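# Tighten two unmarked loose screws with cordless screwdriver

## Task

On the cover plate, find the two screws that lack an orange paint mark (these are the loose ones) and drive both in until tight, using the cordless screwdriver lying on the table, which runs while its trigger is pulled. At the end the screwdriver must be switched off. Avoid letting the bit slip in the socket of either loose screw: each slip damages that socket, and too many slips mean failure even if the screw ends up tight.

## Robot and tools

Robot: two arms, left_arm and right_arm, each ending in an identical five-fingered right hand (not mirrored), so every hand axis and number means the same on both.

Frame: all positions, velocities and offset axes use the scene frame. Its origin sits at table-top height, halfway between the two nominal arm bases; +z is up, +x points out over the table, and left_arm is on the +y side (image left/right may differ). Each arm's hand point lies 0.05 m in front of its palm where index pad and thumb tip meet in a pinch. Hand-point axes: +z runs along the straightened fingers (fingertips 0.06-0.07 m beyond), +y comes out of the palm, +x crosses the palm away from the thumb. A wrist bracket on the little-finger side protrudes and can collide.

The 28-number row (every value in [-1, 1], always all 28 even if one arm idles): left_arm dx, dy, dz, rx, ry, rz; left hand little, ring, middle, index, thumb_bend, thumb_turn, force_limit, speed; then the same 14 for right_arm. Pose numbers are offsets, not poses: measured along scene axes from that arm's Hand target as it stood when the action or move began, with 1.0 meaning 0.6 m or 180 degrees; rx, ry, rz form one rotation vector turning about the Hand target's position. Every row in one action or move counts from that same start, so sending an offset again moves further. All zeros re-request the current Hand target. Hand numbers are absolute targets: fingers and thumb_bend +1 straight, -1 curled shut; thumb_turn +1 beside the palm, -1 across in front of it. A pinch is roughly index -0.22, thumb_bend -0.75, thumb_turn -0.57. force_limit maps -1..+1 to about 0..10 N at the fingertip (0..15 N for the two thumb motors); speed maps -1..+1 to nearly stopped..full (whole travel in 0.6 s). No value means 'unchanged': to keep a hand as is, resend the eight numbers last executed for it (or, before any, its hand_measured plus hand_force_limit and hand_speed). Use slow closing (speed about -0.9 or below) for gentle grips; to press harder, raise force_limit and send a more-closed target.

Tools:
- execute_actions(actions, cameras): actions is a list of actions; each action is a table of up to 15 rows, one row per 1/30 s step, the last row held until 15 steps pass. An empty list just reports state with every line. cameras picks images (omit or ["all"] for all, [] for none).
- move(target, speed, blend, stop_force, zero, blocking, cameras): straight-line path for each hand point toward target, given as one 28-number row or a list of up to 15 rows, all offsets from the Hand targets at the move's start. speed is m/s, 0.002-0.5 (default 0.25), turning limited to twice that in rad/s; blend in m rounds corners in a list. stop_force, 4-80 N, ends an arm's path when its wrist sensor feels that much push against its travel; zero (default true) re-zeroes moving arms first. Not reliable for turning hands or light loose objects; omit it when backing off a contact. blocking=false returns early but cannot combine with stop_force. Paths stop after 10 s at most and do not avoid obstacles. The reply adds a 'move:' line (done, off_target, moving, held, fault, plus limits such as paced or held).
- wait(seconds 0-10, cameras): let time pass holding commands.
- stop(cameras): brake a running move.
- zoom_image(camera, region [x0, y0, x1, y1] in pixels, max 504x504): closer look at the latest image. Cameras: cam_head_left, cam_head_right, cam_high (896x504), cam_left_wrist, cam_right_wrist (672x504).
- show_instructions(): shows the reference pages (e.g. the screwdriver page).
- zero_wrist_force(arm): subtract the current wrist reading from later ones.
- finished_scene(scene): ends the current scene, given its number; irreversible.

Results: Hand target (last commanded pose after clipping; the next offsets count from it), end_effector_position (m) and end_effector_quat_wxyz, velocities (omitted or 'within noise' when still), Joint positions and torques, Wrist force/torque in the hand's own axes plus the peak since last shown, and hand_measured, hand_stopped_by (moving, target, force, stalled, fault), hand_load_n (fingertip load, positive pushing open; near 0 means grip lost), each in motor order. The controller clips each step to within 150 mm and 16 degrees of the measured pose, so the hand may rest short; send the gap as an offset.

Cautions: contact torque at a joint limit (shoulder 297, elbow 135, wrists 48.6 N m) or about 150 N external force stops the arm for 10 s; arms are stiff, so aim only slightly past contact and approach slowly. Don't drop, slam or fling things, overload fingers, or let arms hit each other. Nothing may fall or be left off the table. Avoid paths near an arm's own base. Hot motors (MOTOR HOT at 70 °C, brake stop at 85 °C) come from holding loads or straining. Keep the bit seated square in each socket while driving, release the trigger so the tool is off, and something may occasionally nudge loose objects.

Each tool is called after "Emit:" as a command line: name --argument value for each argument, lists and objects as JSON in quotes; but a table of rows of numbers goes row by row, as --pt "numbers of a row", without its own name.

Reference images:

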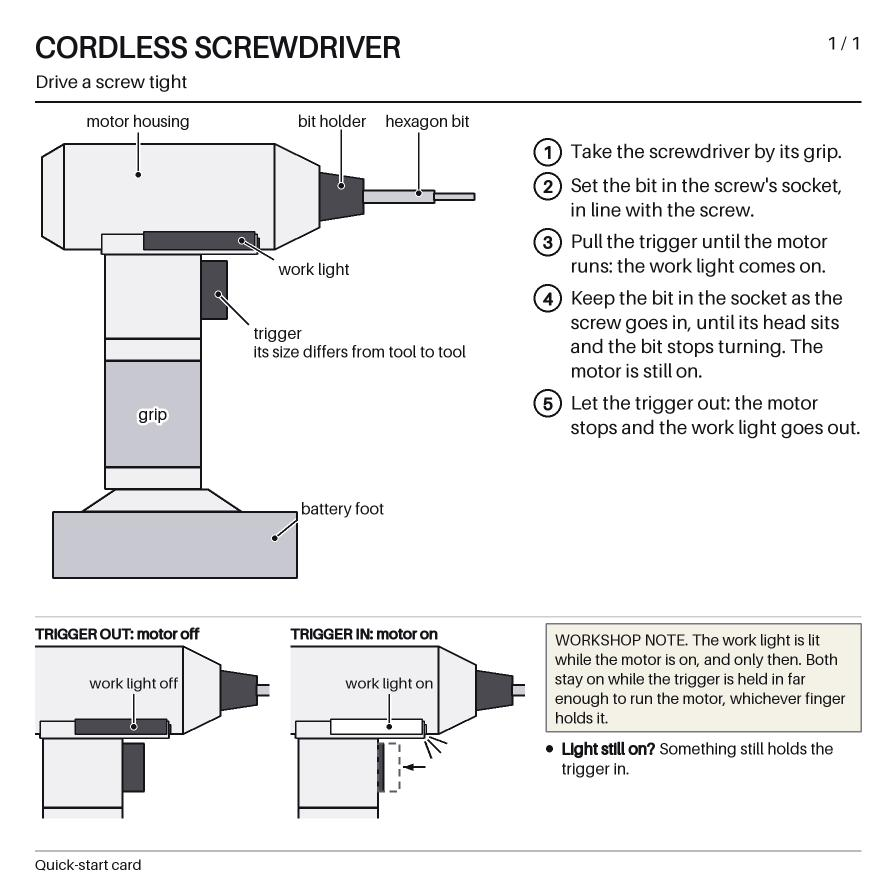

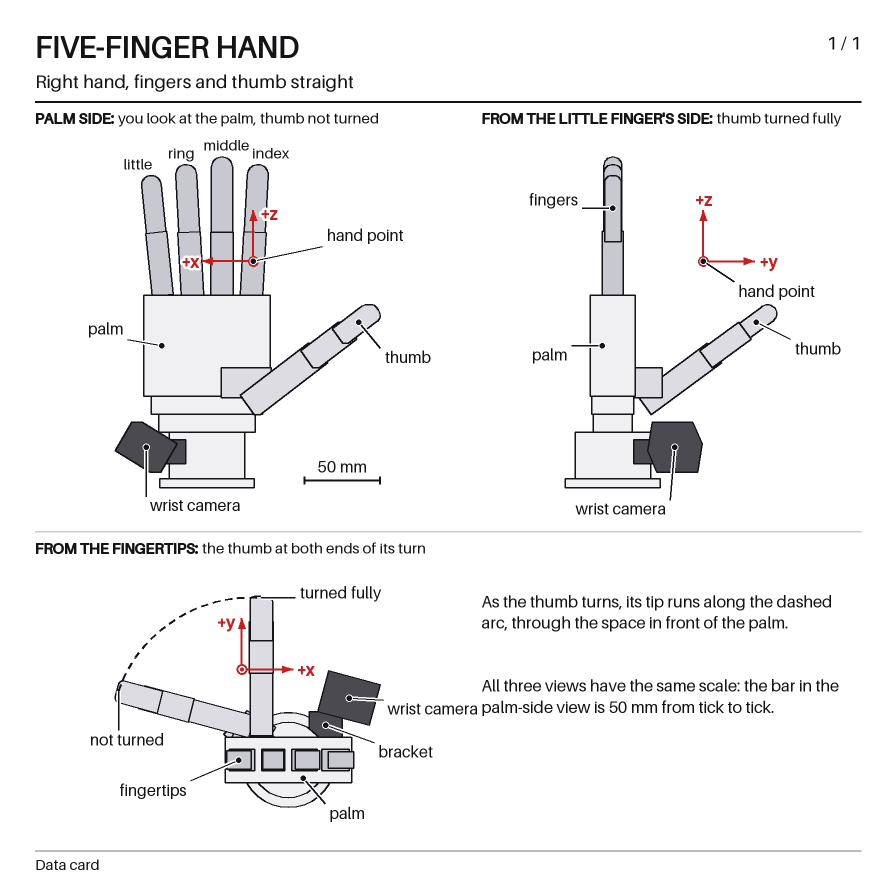

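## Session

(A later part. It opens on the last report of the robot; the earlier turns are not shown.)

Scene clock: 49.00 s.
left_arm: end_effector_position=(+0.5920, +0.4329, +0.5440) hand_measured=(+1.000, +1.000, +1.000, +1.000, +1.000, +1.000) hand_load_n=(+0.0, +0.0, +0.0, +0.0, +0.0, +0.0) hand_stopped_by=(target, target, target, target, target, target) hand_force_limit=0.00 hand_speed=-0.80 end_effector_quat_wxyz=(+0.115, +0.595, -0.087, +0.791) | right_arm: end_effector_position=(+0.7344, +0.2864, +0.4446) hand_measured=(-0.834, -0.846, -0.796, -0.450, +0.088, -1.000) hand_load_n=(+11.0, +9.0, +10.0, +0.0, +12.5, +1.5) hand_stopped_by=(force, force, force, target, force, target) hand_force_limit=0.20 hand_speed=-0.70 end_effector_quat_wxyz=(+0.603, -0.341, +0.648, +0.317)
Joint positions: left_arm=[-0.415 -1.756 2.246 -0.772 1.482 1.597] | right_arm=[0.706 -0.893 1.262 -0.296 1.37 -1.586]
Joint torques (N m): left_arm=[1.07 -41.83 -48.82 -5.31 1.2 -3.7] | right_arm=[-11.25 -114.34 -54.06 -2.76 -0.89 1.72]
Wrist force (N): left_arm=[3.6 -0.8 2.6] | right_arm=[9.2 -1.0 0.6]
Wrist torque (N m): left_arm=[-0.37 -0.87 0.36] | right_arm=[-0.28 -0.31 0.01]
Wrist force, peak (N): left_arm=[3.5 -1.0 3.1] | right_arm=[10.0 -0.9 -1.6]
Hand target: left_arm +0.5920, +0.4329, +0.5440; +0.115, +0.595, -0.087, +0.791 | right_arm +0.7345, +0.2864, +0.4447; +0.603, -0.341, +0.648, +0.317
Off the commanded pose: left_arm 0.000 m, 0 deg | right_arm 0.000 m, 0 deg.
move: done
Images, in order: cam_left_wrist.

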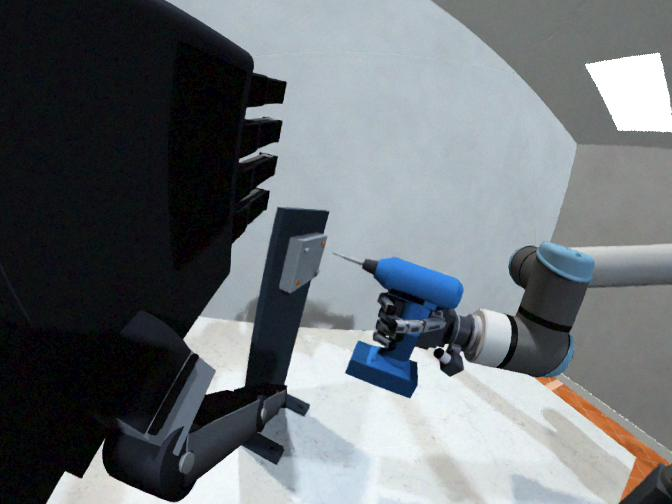

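Emit:
move --target '[0,0,0,0,0,0,1,1,1,1,1,1,0,-0.8,0,0,-0.0105,0,0,0,-1,-1,-0.99,-0.45,-1,-0.99,0.7,-0.85]' --speed 0.03 --cameras '["cam_left_wrist"]'

Emit:
zoom_image --camera "cam_left_wrist" --region '[290, 220, 410, 310]'

Scene clock: 50.63 s.
left_arm: end_effector_position=(+0.5920, +0.4329, +0.5440) hand_measured=(+1.000, +1.000, +1.000, +1.000, +1.000, +1.000) hand_load_n=(+0.0, +0.0, +0.0, +0.0, +0.5, +0.0) hand_stopped_by=(target, target, target, target, target, target) hand_force_limit=0.00 hand_speed=-0.80 end_effector_quat_wxyz=(+0.115, +0.595, -0.087, +0.791) | right_arm: end_effector_position=(+0.7345, +0.2864, +0.4383) hand_measured=(-0.834, -0.846, -0.796, -0.450, +0.088, -0.990) hand_load_n=(+11.0, +9.0, +10.0, +0.0, +12.5, -1.0) hand_stopped_by=(force, force, force, target, force, target) hand_force_limit=0.70 hand_speed=-0.85 end_effector_quat_wxyz=(+0.603, -0.341, +0.648, +0.317)
Joint positions: left_arm=[-0.415 -1.756 2.246 -0.772 1.482 1.597] | right_arm=[0.705 -0.889 1.267 -0.305 1.37 -1.586]
Joint torques (N m): left_arm=[6.85 -39.77 -48.2 -2.13 -0.14 -3.41] | right_arm=[-14.19 -117.41 -48.37 -3.38 -1.57 2.02]
Wrist force (N): left_arm=[2.9 -0.7 3.0] | right_arm=[9.8 -0.9 0.9]
Wrist torque (N m): left_arm=[-0.37 -0.77 0.33] | right_arm=[-0.26 -0.41 0.05]
Wrist force, peak (N): left_arm=[3.2 -0.7 3.6] | right_arm=[10.0 -1.2 0.7]
Hand target: left_arm +0.5920, +0.4329, +0.5440; +0.115, +0.595, -0.087, +0.791 | right_arm +0.7345, +0.2864, +0.4384; +0.603, -0.341, +0.648, +0.317
Off the commanded pose: left_arm 0.000 m, 0 deg | right_arm 0.000 m, 0 deg.
move: done
Images, in order: cam_left_wrist.

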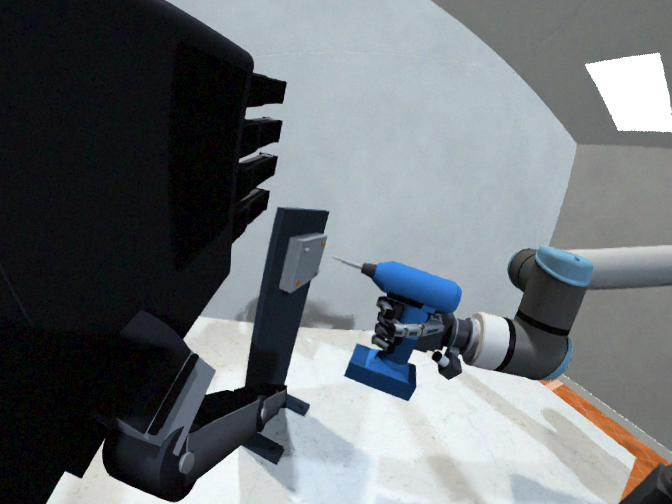

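Scaled by 4.200 from the camera's 672x504 image, which has a finer 960x720 frame.

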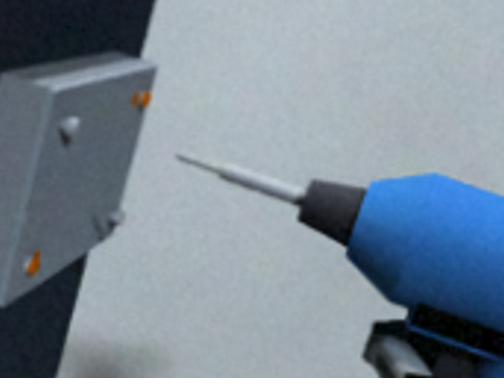

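Emit:
zoom_image --camera "cam_left_wrist" --region '[290, 235, 350, 280]'

Emit:
zoom_image --camera "cam_left_wrist" --region '[326, 250, 376, 288]'

Scaled by 8.400 from the camera's 672x504 image, which has a finer 960x720 frame.

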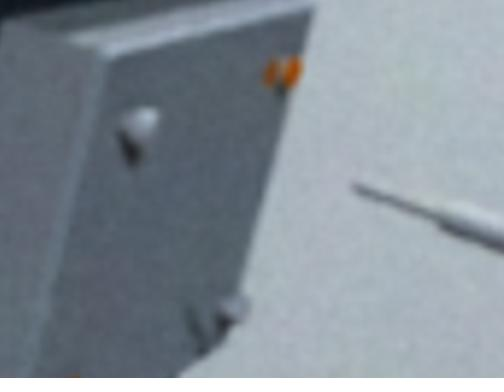

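Scaled by 10.080 from the camera's 672x504 image, which has a finer 960x720 frame.

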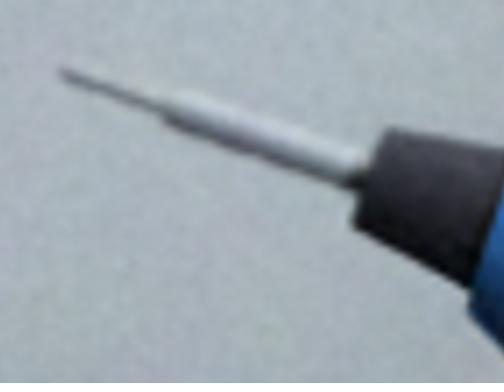

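Emit:
move --target '[0,0,0,0,0,0,1,1,1,1,1,1,0,-0.8,0.027,0.038,0,0,0,0,-1,-1,-0.99,-0.45,-1,-0.99,0.7,-0.85]' --speed 0.03 --cameras '["cam_left_wrist"]'

Emit:
zoom_image --camera "cam_left_wrist" --region '[290, 235, 350, 280]'

Emit:
move --pt "-0.03 -0.06 0.23 -0.0127 0.1301 0.1155 1 1 1 1 1 1 0 -0.8 0 0 0 0 0 0 -1 -1 -0.99 -0.45 -1 -0.99 0.7 -0.85" --pt "0.19 -0.17 0.2067 -0.0254 0.2603 0.231 1 1 1 1 1 1 0 -0.8 0 0 0 0 0 0 -1 -1 -0.99 -0.45 -1 -0.99 0.7 -0.85" --speed 0.25 --blend '[0.04,0]' --cameras '["cam_left_wrist"]'

Scene clock: 52.27 s.
Wrist force, peak (N): left_arm=[3.5 -1.3 3.0] | right_arm=[9.8 -1.5 0.0]
Off the commanded pose: left_arm 0.000 m, 0 deg | right_arm 0.000 m, 0 deg.
move: done
Images, in order: cam_left_wrist.

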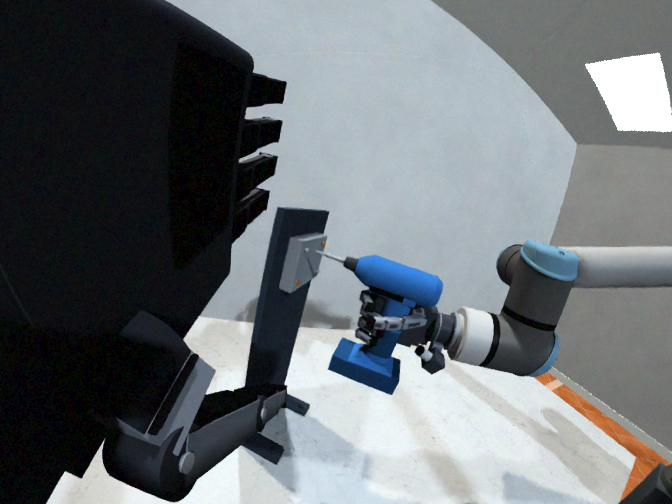

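Scaled by 8.400 from the camera's 672x504 image, which has a finer 960x720 frame.

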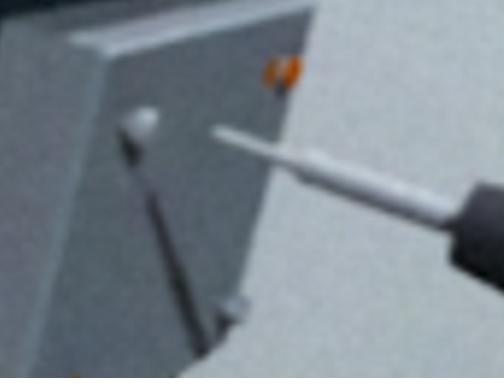

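Scene clock: 55.53 s.
left_arm: end_effector_position=(+0.7060, +0.3310, +0.6680) hand_measured=(+1.000, +1.000, +1.000, +1.000, +1.000, +1.000) hand_load_n=(-0.5, +0.5, +0.0, +0.0, +0.0, +0.0) hand_stopped_by=(target, target, target, target, target, target) hand_force_limit=0.00 hand_speed=-0.80 end_effector_quat_wxyz=(-0.119, +0.841, +0.206, +0.487) | right_arm: end_effector_position=(+0.7507, +0.3092, +0.4384) hand_measured=(-0.834, -0.846, -0.796, -0.450, +0.088, -0.990) hand_load_n=(+11.0, +9.0, +10.0, +0.0, +12.5, -1.0) hand_stopped_by=(force, force, force, target, force, target) hand_force_limit=0.70 hand_speed=-0.85 end_effector_quat_wxyz=(+0.603, -0.341, +0.648, +0.317)
Joint positions: left_arm=[-0.744 -1.309 1.275 1.03 0.636 0.677] | right_arm=[0.711 -0.843 1.187 -0.271 1.375 -1.585]
Joint torques (N m): left_arm=[-14.63 -41.46 -49.34 6.3 -3.76 -2.59] | right_arm=[-13.78 -128.9 -46.21 -4.68 -0.56 -0.2]
Wrist force (N): left_arm=[3.2 -0.9 1.7] | right_arm=[9.3 -1.1 0.4]
Wrist torque (N m): left_arm=[-0.23 -0.74 0.38] | right_arm=[-0.27 -0.32 0.02]
Wrist force, peak (N): left_arm=[4.9 0.0 1.8] | right_arm=[9.8 -1.4 0.8]
Hand target: left_arm +0.7060, +0.3309, +0.6680; -0.119, +0.841, +0.206, +0.487 | right_arm +0.7507, +0.3092, +0.4384; +0.603, -0.341, +0.648, +0.317
Off the commanded pose: left_arm 0.000 m, 0 deg | right_arm 0.000 m, 0 deg.
move: done; blend cut to 0 m at target 1
Images, in order: cam_left_wrist.

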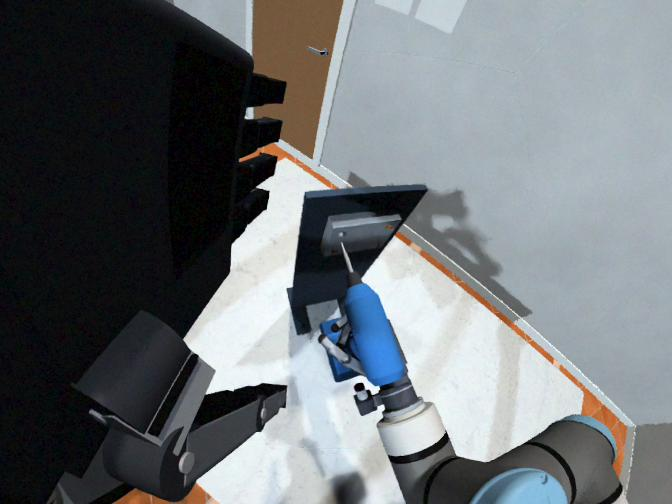

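Emit:
zoom_image --camera "cam_left_wrist" --region '[316, 215, 376, 260]'

Emit:
zoom_image --camera "cam_left_wrist" --region '[300, 205, 420, 295]'

Scaled by 8.400 from the camera's 672x504 image, which has a finer 960x720 frame.

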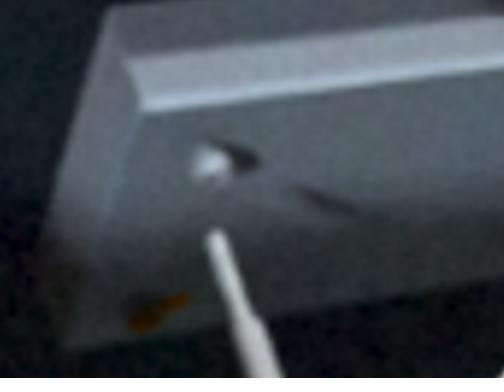

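Scaled by 4.200 from the camera's 672x504 image, which has a finer 960x720 frame.

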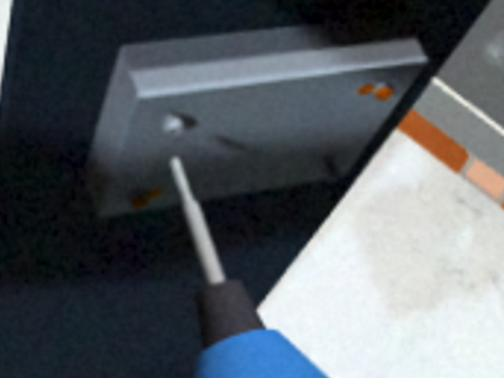

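Emit:
move --target '[0,0,0,0,0,0,1,1,1,1,1,1,0,-0.8,0.0061,-0.00434,-0.0038,0,0,0,-1,-1,-0.99,-0.45,-1,-0.99,0.7,-0.85]' --speed 0.02 --cameras '["cam_left_wrist"]'

Emit:
zoom_image --camera "cam_left_wrist" --region '[316, 215, 376, 260]'

Emit:
zoom_image --camera "cam_left_wrist" --region '[300, 205, 420, 295]'

Scene clock: 58.27 s.
left_arm: end_effector_position=(+0.7060, +0.3309, +0.6680) hand_measured=(+1.000, +1.000, +1.000, +1.000, +1.000, +1.000) hand_load_n=(+0.0, +0.0, +0.0, +0.0, +0.0, +0.0) hand_stopped_by=(target, target, target, target, target, target) hand_force_limit=0.00 hand_speed=-0.80 end_effector_quat_wxyz=(-0.119, +0.841, +0.206, +0.487) | right_arm: end_effector_position=(+0.7545, +0.3065, +0.4361) hand_measured=(-0.834, -0.846, -0.796, -0.450, +0.088, -0.990) hand_load_n=(+11.0, +9.0, +10.0, +0.0, +12.5, -1.0) hand_stopped_by=(force, force, force, target, force, target) hand_force_limit=0.70 hand_speed=-0.85 end_effector_quat_wxyz=(+0.603, -0.341, +0.648, +0.317)
Joint positions: left_arm=[-0.744 -1.309 1.275 1.03 0.636 0.677] | right_arm=[0.706 -0.842 1.189 -0.274 1.37 -1.585]
Joint torques (N m): left_arm=[-11.72 -42.06 -41.87 2.31 -2.96 -1.17] | right_arm=[-0.8 -112.17 -44.22 -5.45 -0.18 -1.69]
Wrist force (N): left_arm=[3.8 -0.9 1.3] | right_arm=[9.3 -1.1 0.6]
Wrist torque (N m): left_arm=[-0.21 -0.82 0.41] | right_arm=[-0.28 -0.32 0.02]
Wrist force, peak (N): left_arm=[3.8 -0.9 1.3] | right_arm=[9.9 -1.3 0.7]
Hand target: left_arm +0.7060, +0.3309, +0.6680; -0.119, +0.841, +0.206, +0.487 | right_arm +0.7544, +0.3066, +0.4361; +0.603, -0.341, +0.648, +0.317
Off the commanded pose: left_arm 0.000 m, 0 deg | right_arm 0.000 m, 0 deg.
move: done
Images, in order: cam_left_wrist.

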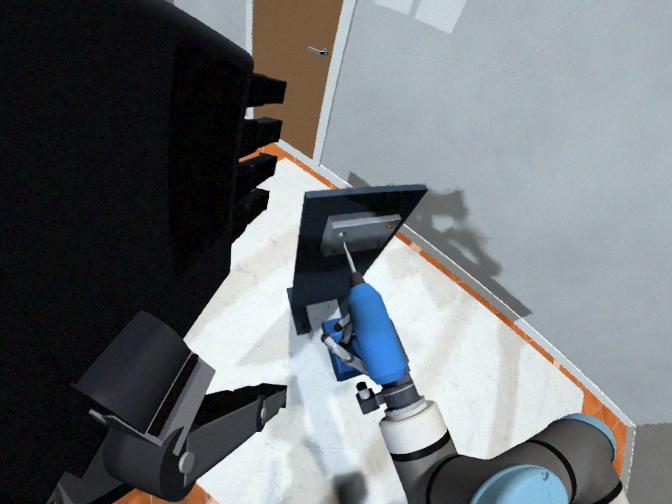

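Scaled by 8.400 from the camera's 672x504 image, which has a finer 960x720 frame.

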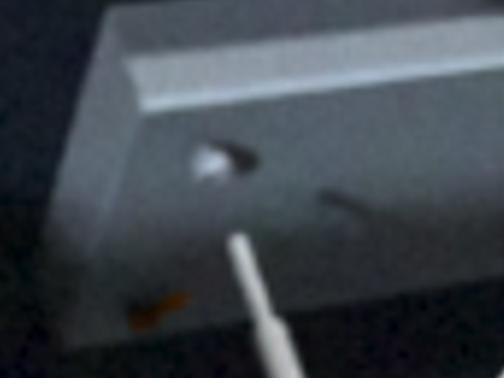

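Scaled by 4.200 from the camera's 672x504 image, which has a finer 960x720 frame.

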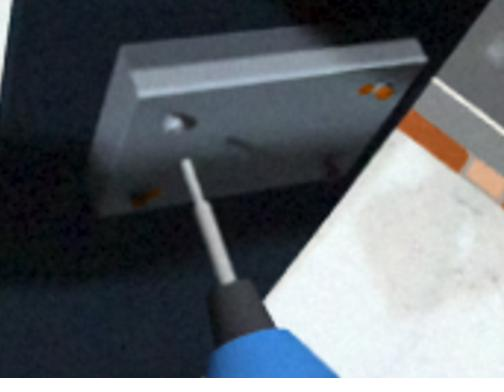

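Emit:
move --target '[0,0,0,0,0,0,1,1,1,1,1,1,0,-0.8,0.00579,0.00815,0,0,0,0,-1,-1,-0.99,-0.45,-1,-0.99,0.7,-0.85]' --speed 0.015 --stop_force 5 --cameras '["cam_left_wrist"]'

Emit:
zoom_image --camera "cam_left_wrist" --region '[316, 215, 376, 260]'

Emit:
move --pt "-0.22 0.11 0.0233 0.0127 -0.1301 -0.1155 1 1 1 1 1 1 0 -0.8 0 0 0 0 0 0 -1 -1 -0.99 -0.45 -1 -0.99 0.7 -0.85" --pt "-0.19 0.17 -0.2067 0.0254 -0.2603 -0.231 1 1 1 1 1 1 0 -0.8 0 0 0 0 0 0 -1 -1 -0.99 -0.45 -1 -0.99 0.7 -0.85" --speed 0.25 --cameras '["cam_left_wrist"]'

Emit:
zoom_image --camera "cam_left_wrist" --region '[290, 235, 350, 280]'

Scene clock: 60.07 s.
Wrist force, peak (N): left_arm=[3.6 -1.0 1.6] | right_arm=[9.8 -1.1 0.4]
Off the commanded pose: left_arm 0.000 m, 0 deg | right_arm 0.000 m, 0 deg.
move: done
Images, in order: cam_left_wrist.

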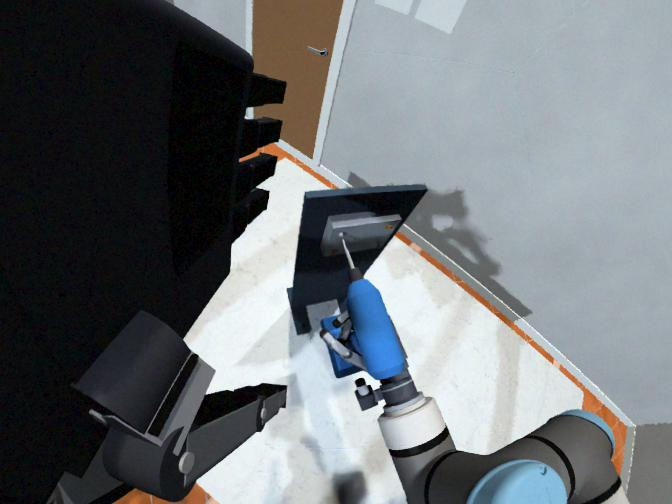

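Scaled by 8.400 from the camera's 672x504 image, which has a finer 960x720 frame.

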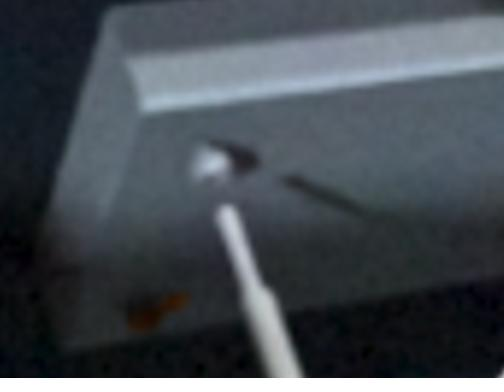

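Scene clock: 63.27 s.
left_arm: end_effector_position=(+0.5920, +0.4329, +0.5440) hand_measured=(+1.000, +1.000, +1.000, +1.000, +1.000, +1.000) hand_load_n=(+0.0, +0.0, +0.0, +0.5, +0.0, +0.0) hand_stopped_by=(target, target, target, target, target, target) hand_force_limit=0.00 hand_speed=-0.80 end_effector_quat_wxyz=(+0.115, +0.595, -0.086, +0.791) | right_arm: end_effector_position=(+0.7579, +0.3115, +0.4361) hand_measured=(-0.834, -0.846, -0.796, -0.450, +0.088, -0.990) hand_load_n=(+11.0, +9.5, +10.5, +0.0, +12.5, -1.0) hand_stopped_by=(force, force, force, target, force, target) hand_force_limit=0.70 hand_speed=-0.85 end_effector_quat_wxyz=(+0.603, -0.341, +0.648, +0.317)
Joint positions: left_arm=[-0.415 -1.756 2.246 -0.772 1.482 1.597] | right_arm=[0.707 -0.832 1.171 -0.266 1.372 -1.585]
Joint torques (N m): left_arm=[8.06 -20.35 -41.41 -6.8 2.73 -0.42] | right_arm=[-12.64 -129.38 -51.16 -3.72 -0.09 1.18]
Wrist force (N): left_arm=[3.0 -1.0 3.1] | right_arm=[9.2 -1.1 0.7]
Wrist torque (N m): left_arm=[-0.42 -0.79 0.32] | right_arm=[-0.30 -0.31 0.01]
Wrist force, peak (N): left_arm=[4.9 0.0 2.3] | right_arm=[9.9 -1.1 0.7]
Hand target: left_arm +0.5920, +0.4329, +0.5440; +0.115, +0.595, -0.087, +0.791 | right_arm +0.7579, +0.3115, +0.4361; +0.603, -0.341, +0.648, +0.317
Off the commanded pose: left_arm 0.000 m, 0 deg | right_arm 0.000 m, 0 deg.
move: done
Images, in order: cam_left_wrist.

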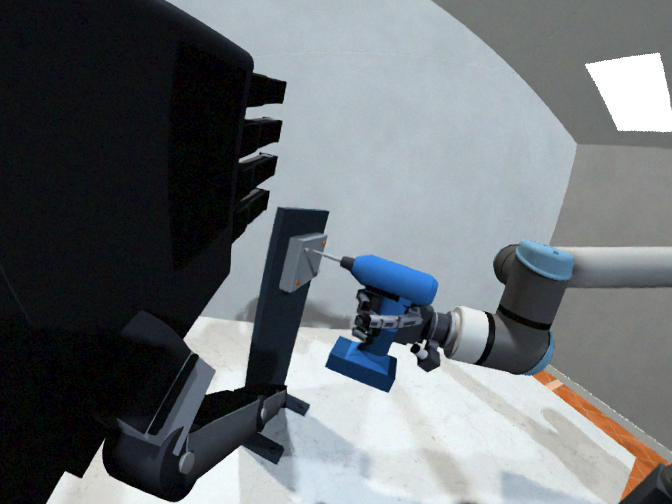

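Scaled by 8.400 from the camera's 672x504 image, which has a finer 960x720 frame.

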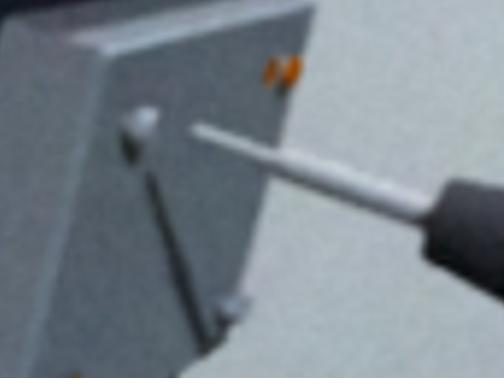

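Emit:
move --target '[0,0,0,0,0,0,1,1,1,1,1,1,0,-0.8,0.0011,-0.0008,-0.0033,0,0,0,-1,-1,-0.99,-0.45,-1,-0.99,0.7,-0.85]' --speed 0.02 --cameras '["cam_left_wrist"]'

Emit:
zoom_image --camera "cam_left_wrist" --region '[290, 235, 350, 280]'

Emit:
zoom_image --camera "cam_left_wrist" --region '[298, 238, 326, 259]'

Scene clock: 64.30 s.
left_arm: end_effector_position=(+0.5920, +0.4329, +0.5441) hand_measured=(+1.000, +1.000, +1.000, +1.000, +1.000, +1.000) hand_load_n=(+0.0, +0.0, +0.0, +0.0, +0.0, +0.0) hand_stopped_by=(target, target, target, target, target, target) hand_force_limit=0.00 hand_speed=-0.80 end_effector_quat_wxyz=(+0.115, +0.595, -0.087, +0.791) | right_arm: end_effector_position=(+0.7585, +0.3110, +0.4341) hand_measured=(-0.834, -0.846, -0.796, -0.450, +0.088, -0.990) hand_load_n=(+11.0, +9.0, +10.0, +0.0, +12.0, -1.0) hand_stopped_by=(force, force, force, target, force, target) hand_force_limit=0.70 hand_speed=-0.85 end_effector_quat_wxyz=(+0.603, -0.341, +0.648, +0.317)
Joint positions: left_arm=[-0.415 -1.756 2.246 -0.772 1.482 1.597] | right_arm=[0.707 -0.83 1.172 -0.269 1.371 -1.585]
Joint torques (N m): left_arm=[7.99 -19.04 -31.1 -5.45 1.02 3.7] | right_arm=[-12.66 -112.59 -44.17 -5.58 -1.48 -1.32]
Wrist force (N): left_arm=[3.2 -0.8 3.3] | right_arm=[9.7 -1.2 0.7]
Wrist torque (N m): left_arm=[-0.40 -0.82 0.34] | right_arm=[-0.31 -0.38 0.05]
Wrist force, peak (N): left_arm=[3.6 -1.0 3.4] | right_arm=[9.9 -1.4 0.4]
Hand target: left_arm +0.5920, +0.4329, +0.5440; +0.115, +0.595, -0.087, +0.791 | right_arm +0.7585, +0.3110, +0.4342; +0.603, -0.341, +0.648, +0.317
Off the commanded pose: left_arm 0.000 m, 0 deg | right_arm 0.000 m, 0 deg.
move: done
Images, in order: cam_left_wrist.

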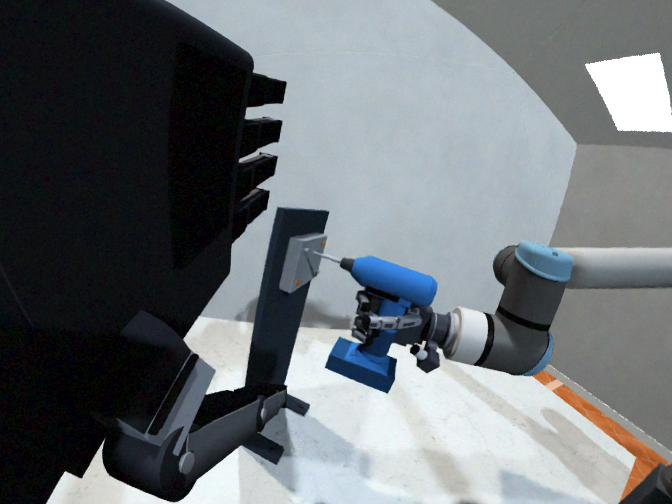

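Scaled by 8.400 from the camera's 672x504 image, which has a finer 960x720 frame.

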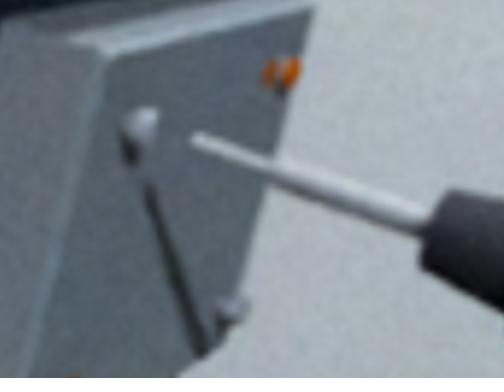

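Scaled by 18.000 from the camera's 672x504 image, which has a finer 960x720 frame.

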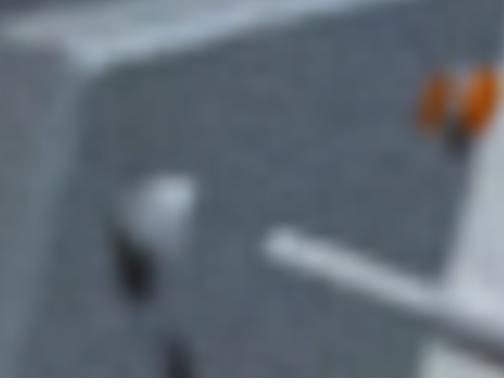

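Emit:
move --target '[0,0,0,0,0,0,1,1,1,1,1,1,0,-0.8,0.00483,0.00679,0,0,0,0,-1,-1,-0.99,-0.45,-1,-0.99,0.7,-0.85]' --speed 0.015 --stop_force 5 --cameras '["cam_left_wrist"]'

Emit:
zoom_image --camera "cam_left_wrist" --region '[298, 238, 326, 259]'

Emit:
move --pt "-0.03 -0.06 0.23 -0.0127 0.1301 0.1155 1 1 1 1 1 1 0 -0.8 0 0 0 0 0 0 -1 -1 -0.99 -0.45 -1 -0.99 0.7 -0.85" --pt "0.19 -0.17 0.2067 -0.0254 0.2603 0.231 1 1 1 1 1 1 0 -0.8 0 0 0 0 0 0 -1 -1 -0.99 -0.45 -1 -0.99 0.7 -0.85" --speed 0.25 --cameras '["cam_left_wrist"]'

Emit:
zoom_image --camera "cam_left_wrist" --region '[326, 222, 354, 243]'

Scene clock: 66.20 s.
Wrist force, peak (N): left_arm=[3.4 -1.3 3.1] | right_arm=[9.8 -1.0 0.5]
Off the commanded pose: left_arm 0.000 m, 0 deg | right_arm 0.000 m, 0 deg.
move: done
Images, in order: cam_left_wrist.

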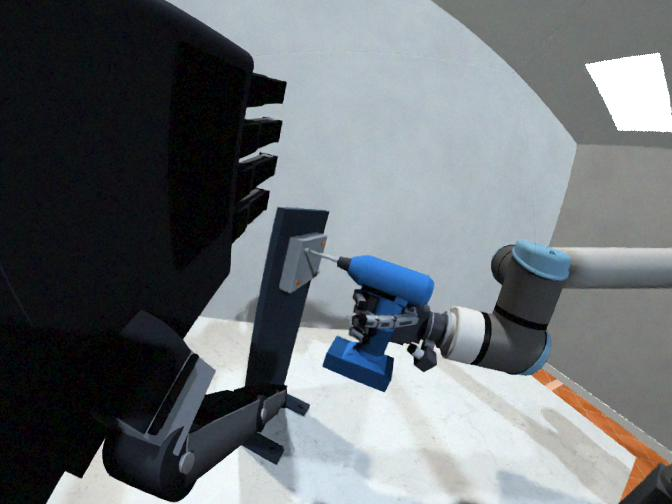

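Scaled by 18.000 from the camera's 672x504 image, which has a finer 960x720 frame.

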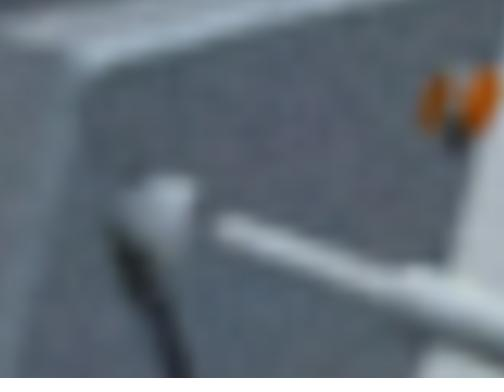

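Scene clock: 69.47 s.
left_arm: end_effector_position=(+0.7060, +0.3310, +0.6680) hand_measured=(+1.000, +1.000, +1.000, +1.000, +1.000, +1.000) hand_load_n=(+0.0, +0.0, +0.0, +0.0, +0.0, +0.0) hand_stopped_by=(target, target, target, target, target, target) hand_force_limit=0.00 hand_speed=-0.80 end_effector_quat_wxyz=(-0.119, +0.841, +0.206, +0.487) | right_arm: end_effector_position=(+0.7614, +0.3150, +0.4342) hand_measured=(-0.834, -0.846, -0.796, -0.450, +0.088, -0.990) hand_load_n=(+11.0, +9.5, +10.5, +0.0, +12.5, -1.0) hand_stopped_by=(force, force, force, target, force, target) hand_force_limit=0.70 hand_speed=-0.85 end_effector_quat_wxyz=(+0.603, -0.341, +0.648, +0.317)
Joint positions: left_arm=[-0.744 -1.309 1.275 1.03 0.636 0.677] | right_arm=[0.708 -0.822 1.157 -0.262 1.372 -1.585]
Joint torques (N m): left_arm=[-13.51 -38.71 -50.17 6.24 -2.99 -2.15] | right_arm=[13.78 -130.06 -51.75 -3.99 0 1.39]
Wrist force (N): left_arm=[3.4 -1.1 1.2] | right_arm=[9.4 -1.1 0.6]
Wrist torque (N m): left_arm=[-0.23 -0.75 0.38] | right_arm=[-0.29 -0.33 0.03]
Wrist force, peak (N): left_arm=[5.2 -0.2 1.9] | right_arm=[10.0 -1.1 0.4]
Hand target: left_arm +0.7060, +0.3309, +0.6680; -0.119, +0.841, +0.206, +0.487 | right_arm +0.7614, +0.3150, +0.4342; +0.603, -0.341, +0.648, +0.317
Off the commanded pose: left_arm 0.000 m, 0 deg | right_arm 0.000 m, 0 deg.
move: done
Images, in order: cam_left_wrist.

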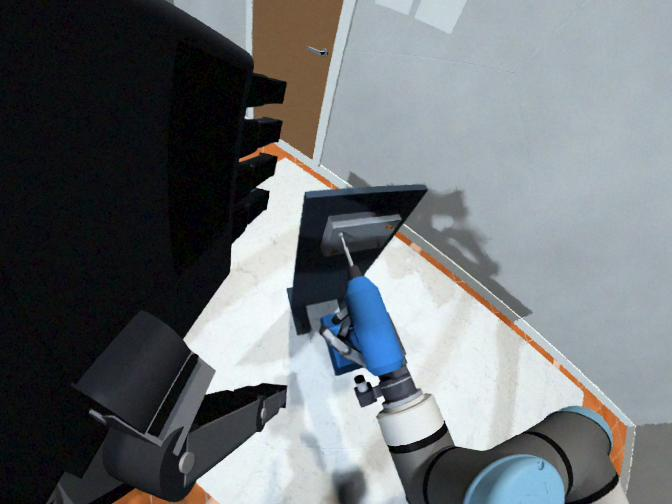

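Scaled by 18.000 from the camera's 672x504 image, which has a finer 960x720 frame.

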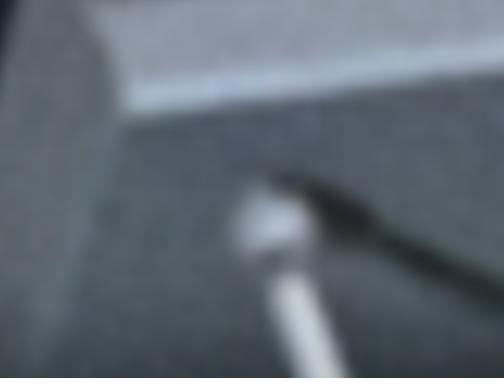

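Emit:
move --pt "0 0 0 0 0 0 1 1 1 1 1 1 0 -0.8 0.00068 -0.00048 -0.0005 0 0 0 -1 -1 -0.99 -0.45 -1 -0.99 0.7 -0.85" --pt "0 0 0 0 0 0 1 1 1 1 1 1 0 -0.8 0.00936 0.01174 -0.0005 0 0 0 -1 -1 -0.99 -0.45 -1 -0.99 0.7 -0.85" --speed 0.006 --stop_force 5 --cameras '["cam_left_wrist"]'

Emit:
zoom_image --camera "cam_left_wrist" --region '[326, 222, 354, 243]'

Scene clock: 71.37 s.
left_arm: end_effector_position=(+0.7060, +0.3309, +0.6680) hand_measured=(+1.000, +1.000, +1.000, +1.000, +1.000, +1.000) hand_load_n=(+0.0, +0.0, +0.0, +0.0, +0.0, +0.0) hand_stopped_by=(target, target, target, target, target, target) hand_force_limit=0.00 hand_speed=-0.80 end_effector_quat_wxyz=(-0.119, +0.841, +0.206, +0.487) | right_arm: end_effector_position=(+0.7639, +0.3177, +0.4339) hand_measured=(-0.834, -0.846, -0.796, -0.450, +0.088, -0.990) hand_load_n=(+10.5, +9.0, +10.0, +0.0, +12.0, -1.0) hand_stopped_by=(force, force, force, target, force, target) hand_force_limit=0.70 hand_speed=-0.85 end_effector_quat_wxyz=(+0.603, -0.341, +0.648, +0.317)
Joint positions: left_arm=[-0.744 -1.309 1.275 1.03 0.636 0.677] | right_arm=[0.708 -0.816 1.147 -0.258 1.372 -1.585]
Joint torques (N m): left_arm=[-13.84 -38.08 -45.63 3.16 -3.01 -3.12] | right_arm=[-12.69 -131.28 -43.34 -5.99 -0.11 0.63]
Wrist force (N): left_arm=[3.5 -1.2 1.4] | right_arm=[9.2 -0.9 0.4]
Wrist torque (N m): left_arm=[-0.25 -0.77 0.38] | right_arm=[-0.26 -0.29 0.01]
Wrist force, peak (N): left_arm=[3.6 -1.0 1.6] | right_arm=[11.7 -0.7 -8.2]
Hand target: left_arm +0.7060, +0.3309, +0.6680; -0.119, +0.841, +0.206, +0.487 | right_arm +0.7639, +0.3176, +0.4339; +0.603, -0.341, +0.648, +0.317 (not the last commanded pose)
Off the commanded pose: left_arm 0.000 m, 0 deg | right_arm 0.005 m, 0 deg.
move: contact (right_arm); path passed 1 of 2 targets
Images, in order: cam_left_wrist.

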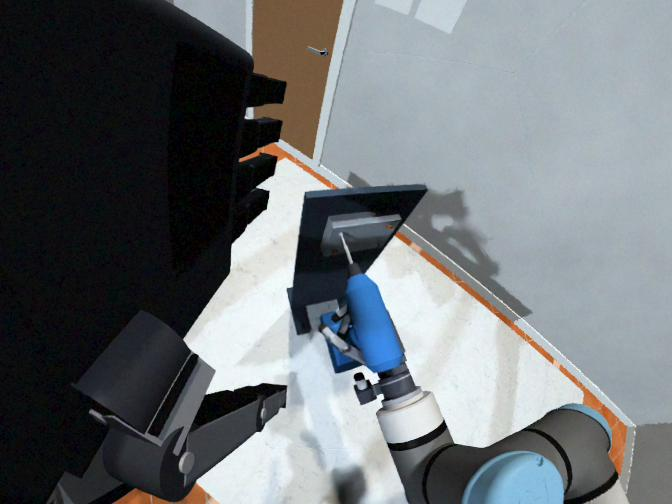

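Scaled by 18.000 from the camera's 672x504 image, which has a finer 960x720 frame.

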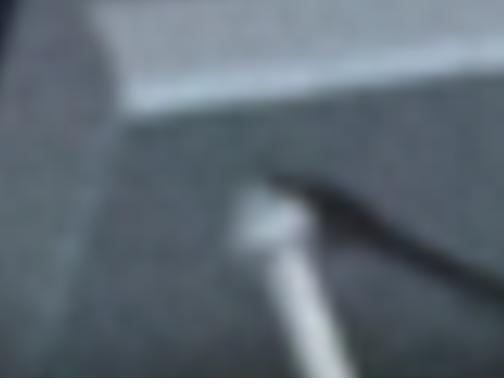

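Emit:
move --pt "0 0 0 0 0 0 1 1 1 1 1 1 0 -0.8 -0.00193 -0.00272 0 0 0 0 -1 -1 -0.99 -0.45 -1 -0.99 0.7 -0.85" --pt "0 0 0 0 0 0 1 1 1 1 1 1 0 -0.8 -0.00193 -0.00272 -0.0008 0 0 0 -1 -1 -0.99 -0.45 -1 -0.99 0.7 -0.85" --pt "0 0 0 0 0 0 1 1 1 1 1 1 0 -0.8 0.00386 0.00543 -0.0008 0 0 0 -1 -1 -0.99 -0.45 -1 -0.99 0.7 -0.85" --speed 0.006 --stop_force 5 --cameras '["cam_left_wrist"]'

Emit:
zoom_image --camera "cam_left_wrist" --region '[326, 222, 354, 243]'

Scene clock: 73.77 s.
left_arm: end_effector_position=(+0.7060, +0.3309, +0.6680) hand_measured=(+1.000, +1.000, +1.000, +1.000, +1.000, +1.000) hand_load_n=(+0.0, +0.0, +0.0, +0.0, +0.0, +0.0) hand_stopped_by=(target, target, target, target, target, target) hand_force_limit=0.00 hand_speed=-0.80 end_effector_quat_wxyz=(-0.119, +0.841, +0.206, +0.487) | right_arm: end_effector_position=(+0.7643, +0.3180, +0.4334) hand_measured=(-0.834, -0.846, -0.796, -0.450, +0.088, -0.990) hand_load_n=(+10.5, +8.5, +9.5, +0.0, +12.5, -1.0) hand_stopped_by=(force, force, force, target, force, target) hand_force_limit=0.70 hand_speed=-0.85 end_effector_quat_wxyz=(+0.603, -0.340, +0.648, +0.317)
Joint positions: left_arm=[-0.744 -1.309 1.275 1.03 0.636 0.677] | right_arm=[0.708 -0.814 1.146 -0.258 1.372 -1.585]
Joint torques (N m): left_arm=[-11.15 -37.75 -39.85 -1.16 -2.1 -3.1] | right_arm=[-14.68 -132.39 -45.27 -6.09 -0.21 -0.32]
Wrist force (N): left_arm=[3.1 -0.6 1.6] | right_arm=[10.4 -0.6 -0.9]
Wrist torque (N m): left_arm=[-0.18 -0.73 0.38] | right_arm=[-0.25 -0.33 0.04]
Wrist force, peak (N): left_arm=[3.7 -1.3 1.2] | right_arm=[12.9 -0.6 -10.7]
Hand target: left_arm +0.7060, +0.3309, +0.6680; -0.119, +0.841, +0.206, +0.487 | right_arm +0.7643, +0.3180, +0.4334; +0.603, -0.340, +0.648, +0.317 (not the last commanded pose)
Off the commanded pose: left_arm 0.000 m, 0 deg | right_arm 0.004 m, 0 deg.
move: contact (right_arm); path passed 2 of 3 targets
Images, in order: cam_left_wrist.

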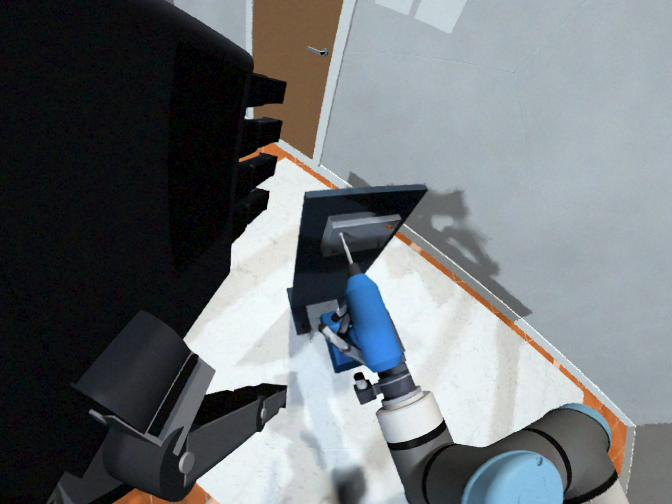

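Scaled by 18.000 from the camera's 672x504 image, which has a finer 960x720 frame.

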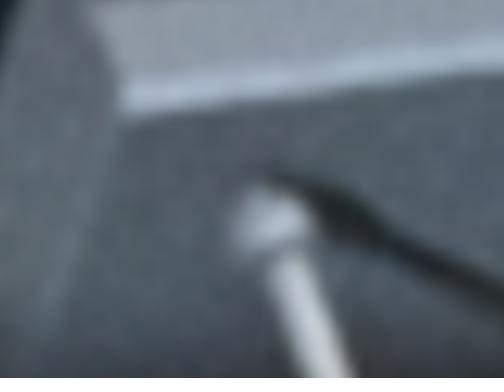

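Emit:
move --pt "0 0 0 0 0 0 1 1 1 1 1 1 0 -0.8 -0.00193 -0.00272 0 0 0 0 -1 -1 -0.99 -0.45 -1 -0.99 0.7 -0.85" --pt "0 0 0 0 0 0 1 1 1 1 1 1 0 -0.8 -0.00203 -0.00265 -0.0006 0 0 0 -1 -1 -0.99 -0.45 -1 -0.99 0.7 -0.85" --pt "0 0 0 0 0 0 1 1 1 1 1 1 0 -0.8 0.00376 0.0055 -0.0006 0 0 0 -1 -1 -0.99 -0.45 -1 -0.99 0.7 -0.85" --speed 0.006 --stop_force 5 --cameras '["cam_left_wrist"]'

Scene clock: 75.53 s.
left_arm: end_effector_position=(+0.7060, +0.3309, +0.6680) hand_measured=(+1.000, +1.000, +1.000, +1.000, +1.000, +1.000) hand_load_n=(+0.0, +0.0, +0.0, +0.0, +0.0, +0.0) hand_stopped_by=(target, target, target, target, target, target) hand_force_limit=0.00 hand_speed=-0.80 end_effector_quat_wxyz=(-0.119, +0.841, +0.206, +0.487) | right_arm: end_effector_position=(+0.7643, +0.3181, +0.4331) hand_measured=(-0.834, -0.846, -0.796, -0.450, +0.088, -0.990) hand_load_n=(+10.5, +8.0, +9.5, +0.0, +12.5, -1.5) hand_stopped_by=(force, force, force, target, force, target) hand_force_limit=0.70 hand_speed=-0.85 end_effector_quat_wxyz=(+0.603, -0.340, +0.648, +0.317)
Joint positions: left_arm=[-0.744 -1.309 1.275 1.03 0.636 0.677] | right_arm=[0.708 -0.814 1.146 -0.258 1.372 -1.585]
Joint torques (N m): left_arm=[-12 -38.69 -36.11 -0.53 -1.15 -3.11] | right_arm=[-12.51 -131.08 -43.54 -6.26 0.04 -0.24]
Wrist force (N): left_arm=[3.6 -0.9 1.1] | right_arm=[9.7 -0.4 -2.0]
Wrist torque (N m): left_arm=[-0.20 -0.77 0.40] | right_arm=[-0.26 -0.45 0.00]
Wrist force, peak (N): left_arm=[3.7 -1.1 1.5] | right_arm=[11.5 0.1 -10.7]
Hand target: left_arm +0.7060, +0.3309, +0.6680; -0.119, +0.841, +0.206, +0.487 | right_arm +0.7644, +0.3181, +0.4331; +0.603, -0.340, +0.648, +0.317 (not the last commanded pose)
Off the commanded pose: left_arm 0.000 m, 0 deg | right_arm 0.004 m, 0 deg.
move: contact (right_arm); path passed 2 of 3 targets
Images, in order: cam_left_wrist.

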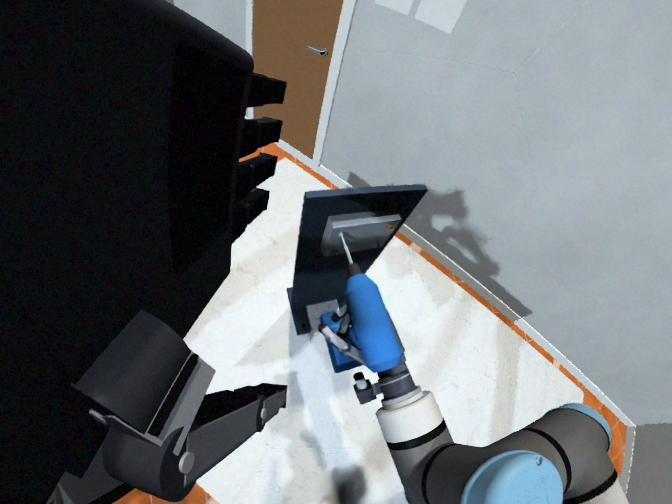

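Emit:
move --pt "0 0 0 0 0 0 1 1 1 1 1 1 0 -0.8 -0.00193 -0.00272 0 0 0 0 -1 -1 -0.99 -0.45 -1 -0.99 0.7 -0.85" --pt "0 0 0 0 0 0 1 1 1 1 1 1 0 -0.8 -0.00243 -0.00237 -0.0003 0 0 0 -1 -1 -0.99 -0.45 -1 -0.99 0.7 -0.85" --pt "0 0 0 0 0 0 1 1 1 1 1 1 0 -0.8 0.00336 0.00579 -0.0003 0 0 0 -1 -1 -0.99 -0.45 -1 -0.99 0.7 -0.85" --speed 0.006 --stop_force 5 --cameras '["cam_left_wrist"]'

Scene clock: 77.73 s.
left_arm: end_effector_position=(+0.7060, +0.3309, +0.6680) hand_measured=(+1.000, +1.000, +1.000, +1.000, +1.000, +1.000) hand_load_n=(+0.0, +0.0, +0.0, +0.0, +0.0, +0.0) hand_stopped_by=(target, target, target, target, target, target) hand_force_limit=0.00 hand_speed=-0.80 end_effector_quat_wxyz=(-0.119, +0.841, +0.206, +0.487) | right_arm: end_effector_position=(+0.7650, +0.3196, +0.4329) hand_measured=(-0.834, -0.846, -0.796, -0.450, +0.088, -0.990) hand_load_n=(+10.0, +8.0, +9.5, +0.0, +12.5, -1.0) hand_stopped_by=(force, force, force, target, force, target) hand_force_limit=0.70 hand_speed=-0.85 end_effector_quat_wxyz=(+0.603, -0.341, +0.648, +0.317)
Joint positions: left_arm=[-0.744 -1.309 1.275 1.03 0.636 0.677] | right_arm=[0.708 -0.811 1.141 -0.256 1.373 -1.585]
Joint torques (N m): left_arm=[-11.03 -40.98 -30.48 0.04 -1.5 -2.73] | right_arm=[-6.61 -130.17 -43.93 -5.95 0.25 0.47]
Wrist force (N): left_arm=[3.3 -0.7 0.8] | right_arm=[9.2 -0.5 -1.9]
Wrist torque (N m): left_arm=[-0.15 -0.73 0.39] | right_arm=[-0.25 -0.50 0.00]
Wrist force, peak (N): left_arm=[3.7 -1.0 1.5] | right_arm=[10.9 -0.3 -11.0]
Hand target: left_arm +0.7060, +0.3309, +0.6680; -0.119, +0.841, +0.206, +0.487 | right_arm +0.7650, +0.3196, +0.4329; +0.603, -0.340, +0.648, +0.317 (not the last commanded pose)
Off the commanded pose: left_arm 0.000 m, 0 deg | right_arm 0.002 m, 0 deg.
move: contact (right_arm); path passed 2 of 3 targets
Images, in order: cam_left_wrist.

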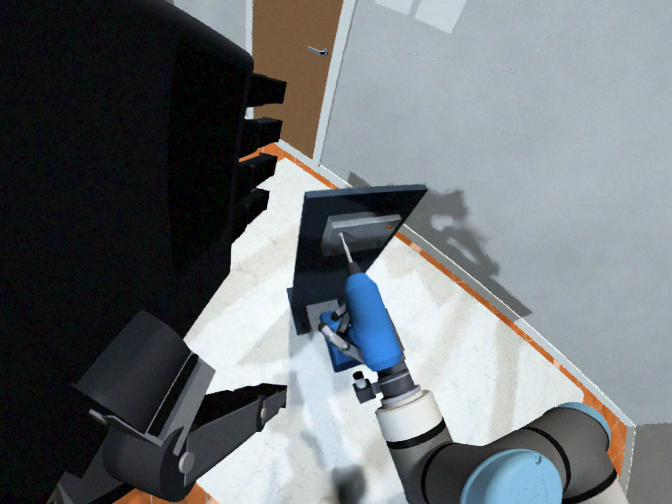

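Emit:
execute_actions --actions '[[[0,0,0,0,0,0,1,1,1,1,1,1,0,-0.8,0.00029,0.00041,0,0,0,0,-1,-1,-0.99,-0.45,-1,-0.99,0.7,-0.85],[0,0,0,0,0,0,1,1,1,1,1,1,0,-0.8,0.00034,0.00048,0,0,0,0,-1,-1,-0.99,-0.9,-1,-0.99,0.2,0],[0,0,0,0,0,0,1,1,1,1,1,1,0,-0.8,0.00034,0.00048,0,0,0,0,-1,-1,-0.99,-0.9,-1,-0.99,0.2,0],[0,0,0,0,0,0,1,1,1,1,1,1,0,-0.8,0.00034,0.00048,0,0,0,0,-1,-1,-0.99,-0.9,-1,-0.99,0.2,0],[0,0,0,0,0,0,1,1,1,1,1,1,0,-0.8,0.00039,0.00054,0,0,0,0,-1,-1,-0.99,-0.9,-1,-0.99,0.2,0],[0,0,0,0,0,0,1,1,1,1,1,1,0,-0.8,0.00044,0.00062,0,0,0,0,-1,-1,-0.99,-0.9,-1,-0.99,0.2,0],[0,0,0,0,0,0,1,1,1,1,1,1,0,-0.8,0.0005,0.0007,0,0,0,0,-1,-1,-0.99,-0.9,-1,-0.99,0.2,0],[0,0,0,0,0,0,1,1,1,1,1,1,0,-0.8,0.00056,0.00079,0,0,0,0,-1,-1,-0.99,-0.9,-1,-0.99,0.2,0],[0,0,0,0,0,0,1,1,1,1,1,1,0,-0.8,0.00062,0.00087,0,0,0,0,-1,-1,-0.99,-0.9,-1,-0.99,0.2,0],[0,0,0,0,0,0,1,1,1,1,1,1,0,-0.8,0.00068,0.00096,0,0,0,0,-1,-1,-0.99,-0.9,-1,-0.99,0.2,0],[0,0,0,0,0,0,1,1,1,1,1,1,0,-0.8,0.00074,0.00104,0,0,0,0,-1,-1,-0.99,-0.9,-1,-0.99,0.2,0],[0,0,0,0,0,0,1,1,1,1,1,1,0,-0.8,0.0008,0.00113,0,0,0,0,-1,-1,-0.99,-0.9,-1,-0.99,0.2,0],[0,0,0,0,0,0,1,1,1,1,1,1,0,-0.8,0.00084,0.00118,0,0,0,0,-1,-1,-0.99,-0.45,-1,-0.99,0.2,0],[0,0,0,0,0,0,1,1,1,1,1,1,0,-0.8,0.00084,0.00118,0,0,0,0,-1,-1,-0.99,-0.45,-1,-0.99,0.2,0],[0,0,0,0,0,0,1,1,1,1,1,1,0,-0.8,0.00084,0.00118,0,0,0,0,-1,-1,-0.99,-0.45,-1,-0.99,0.2,0]]]' --cameras '["cam_left_wrist"]'

Emit:
zoom_image --camera "cam_left_wrist" --region '[326, 222, 354, 243]'

Scene clock: 79.27 s.
left_arm: end_effector_position=(+0.7060, +0.3309, +0.6680) hand_measured=(+1.000, +1.000, +1.000, +1.000, +1.000, +1.000) hand_load_n=(+0.0, +0.0, +0.0, +0.0, +0.0, +0.0) hand_stopped_by=(target, target, target, target, target, target) hand_force_limit=0.00 hand_speed=-0.80 end_effector_quat_wxyz=(-0.119, +0.841, +0.206, +0.487) | right_arm: end_effector_position=(+0.7656, +0.3203, +0.4329) hand_measured=(-0.834, -0.846, -0.796, -0.450, +0.088, -0.990) hand_load_n=(+10.0, +8.0, +9.0, +0.0, +13.0, -1.5) hand_stopped_by=(force, force, force, target, force, target) hand_force_limit=0.20 hand_speed=0.00 end_effector_quat_wxyz=(+0.603, -0.340, +0.648, +0.317)
Joint positions: left_arm=[-0.744 -1.309 1.275 1.03 0.636 0.677] | right_arm=[0.709 -0.81 1.138 -0.255 1.373 -1.585]
Joint torques (N m): left_arm=[-11.57 -39.05 -29.55 0.11 -0.62 -3.15] | right_arm=[13.02 -119.53 -55.4 -5.39 3.35 0.09]
Wrist force (N): left_arm=[3.4 -0.9 1.5] | right_arm=[14.8 0.3 -17.4]
Wrist torque (N m): left_arm=[-0.22 -0.76 0.39] | right_arm=[0.23 -0.79 0.15]
Wrist force, peak (N): left_arm=[3.9 -1.0 1.5] | right_arm=[14.6 1.2 -18.9]
Hand target: left_arm +0.7060, +0.3309, +0.6680; -0.119, +0.841, +0.206, +0.487 | right_arm +0.7655, +0.3203, +0.4329; +0.603, -0.340, +0.648, +0.317
Off the commanded pose: left_arm 0.000 m, 0 deg | right_arm 0.000 m, 0 deg.
Images, in order: cam_left_wrist.

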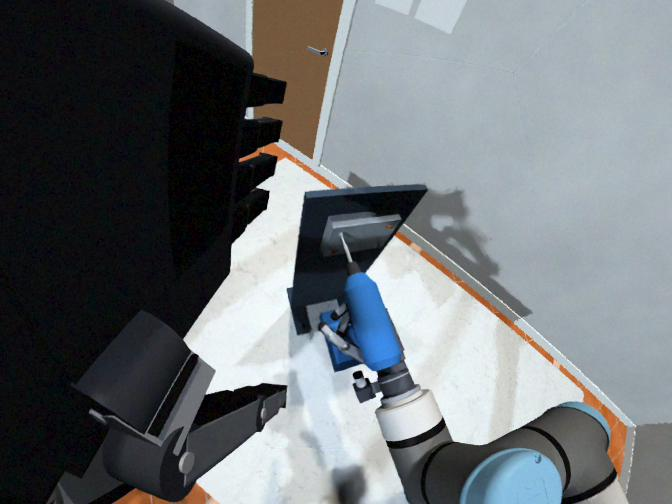

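Scaled by 18.000 from the camera's 672x504 image, which has a finer 960x720 frame.

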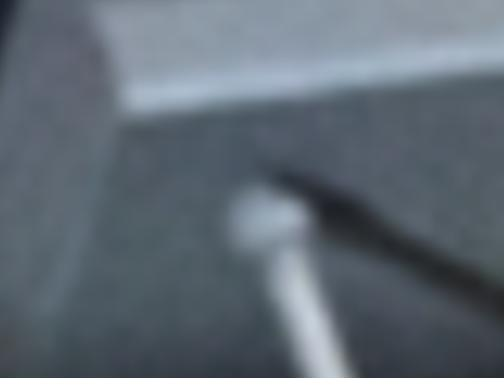

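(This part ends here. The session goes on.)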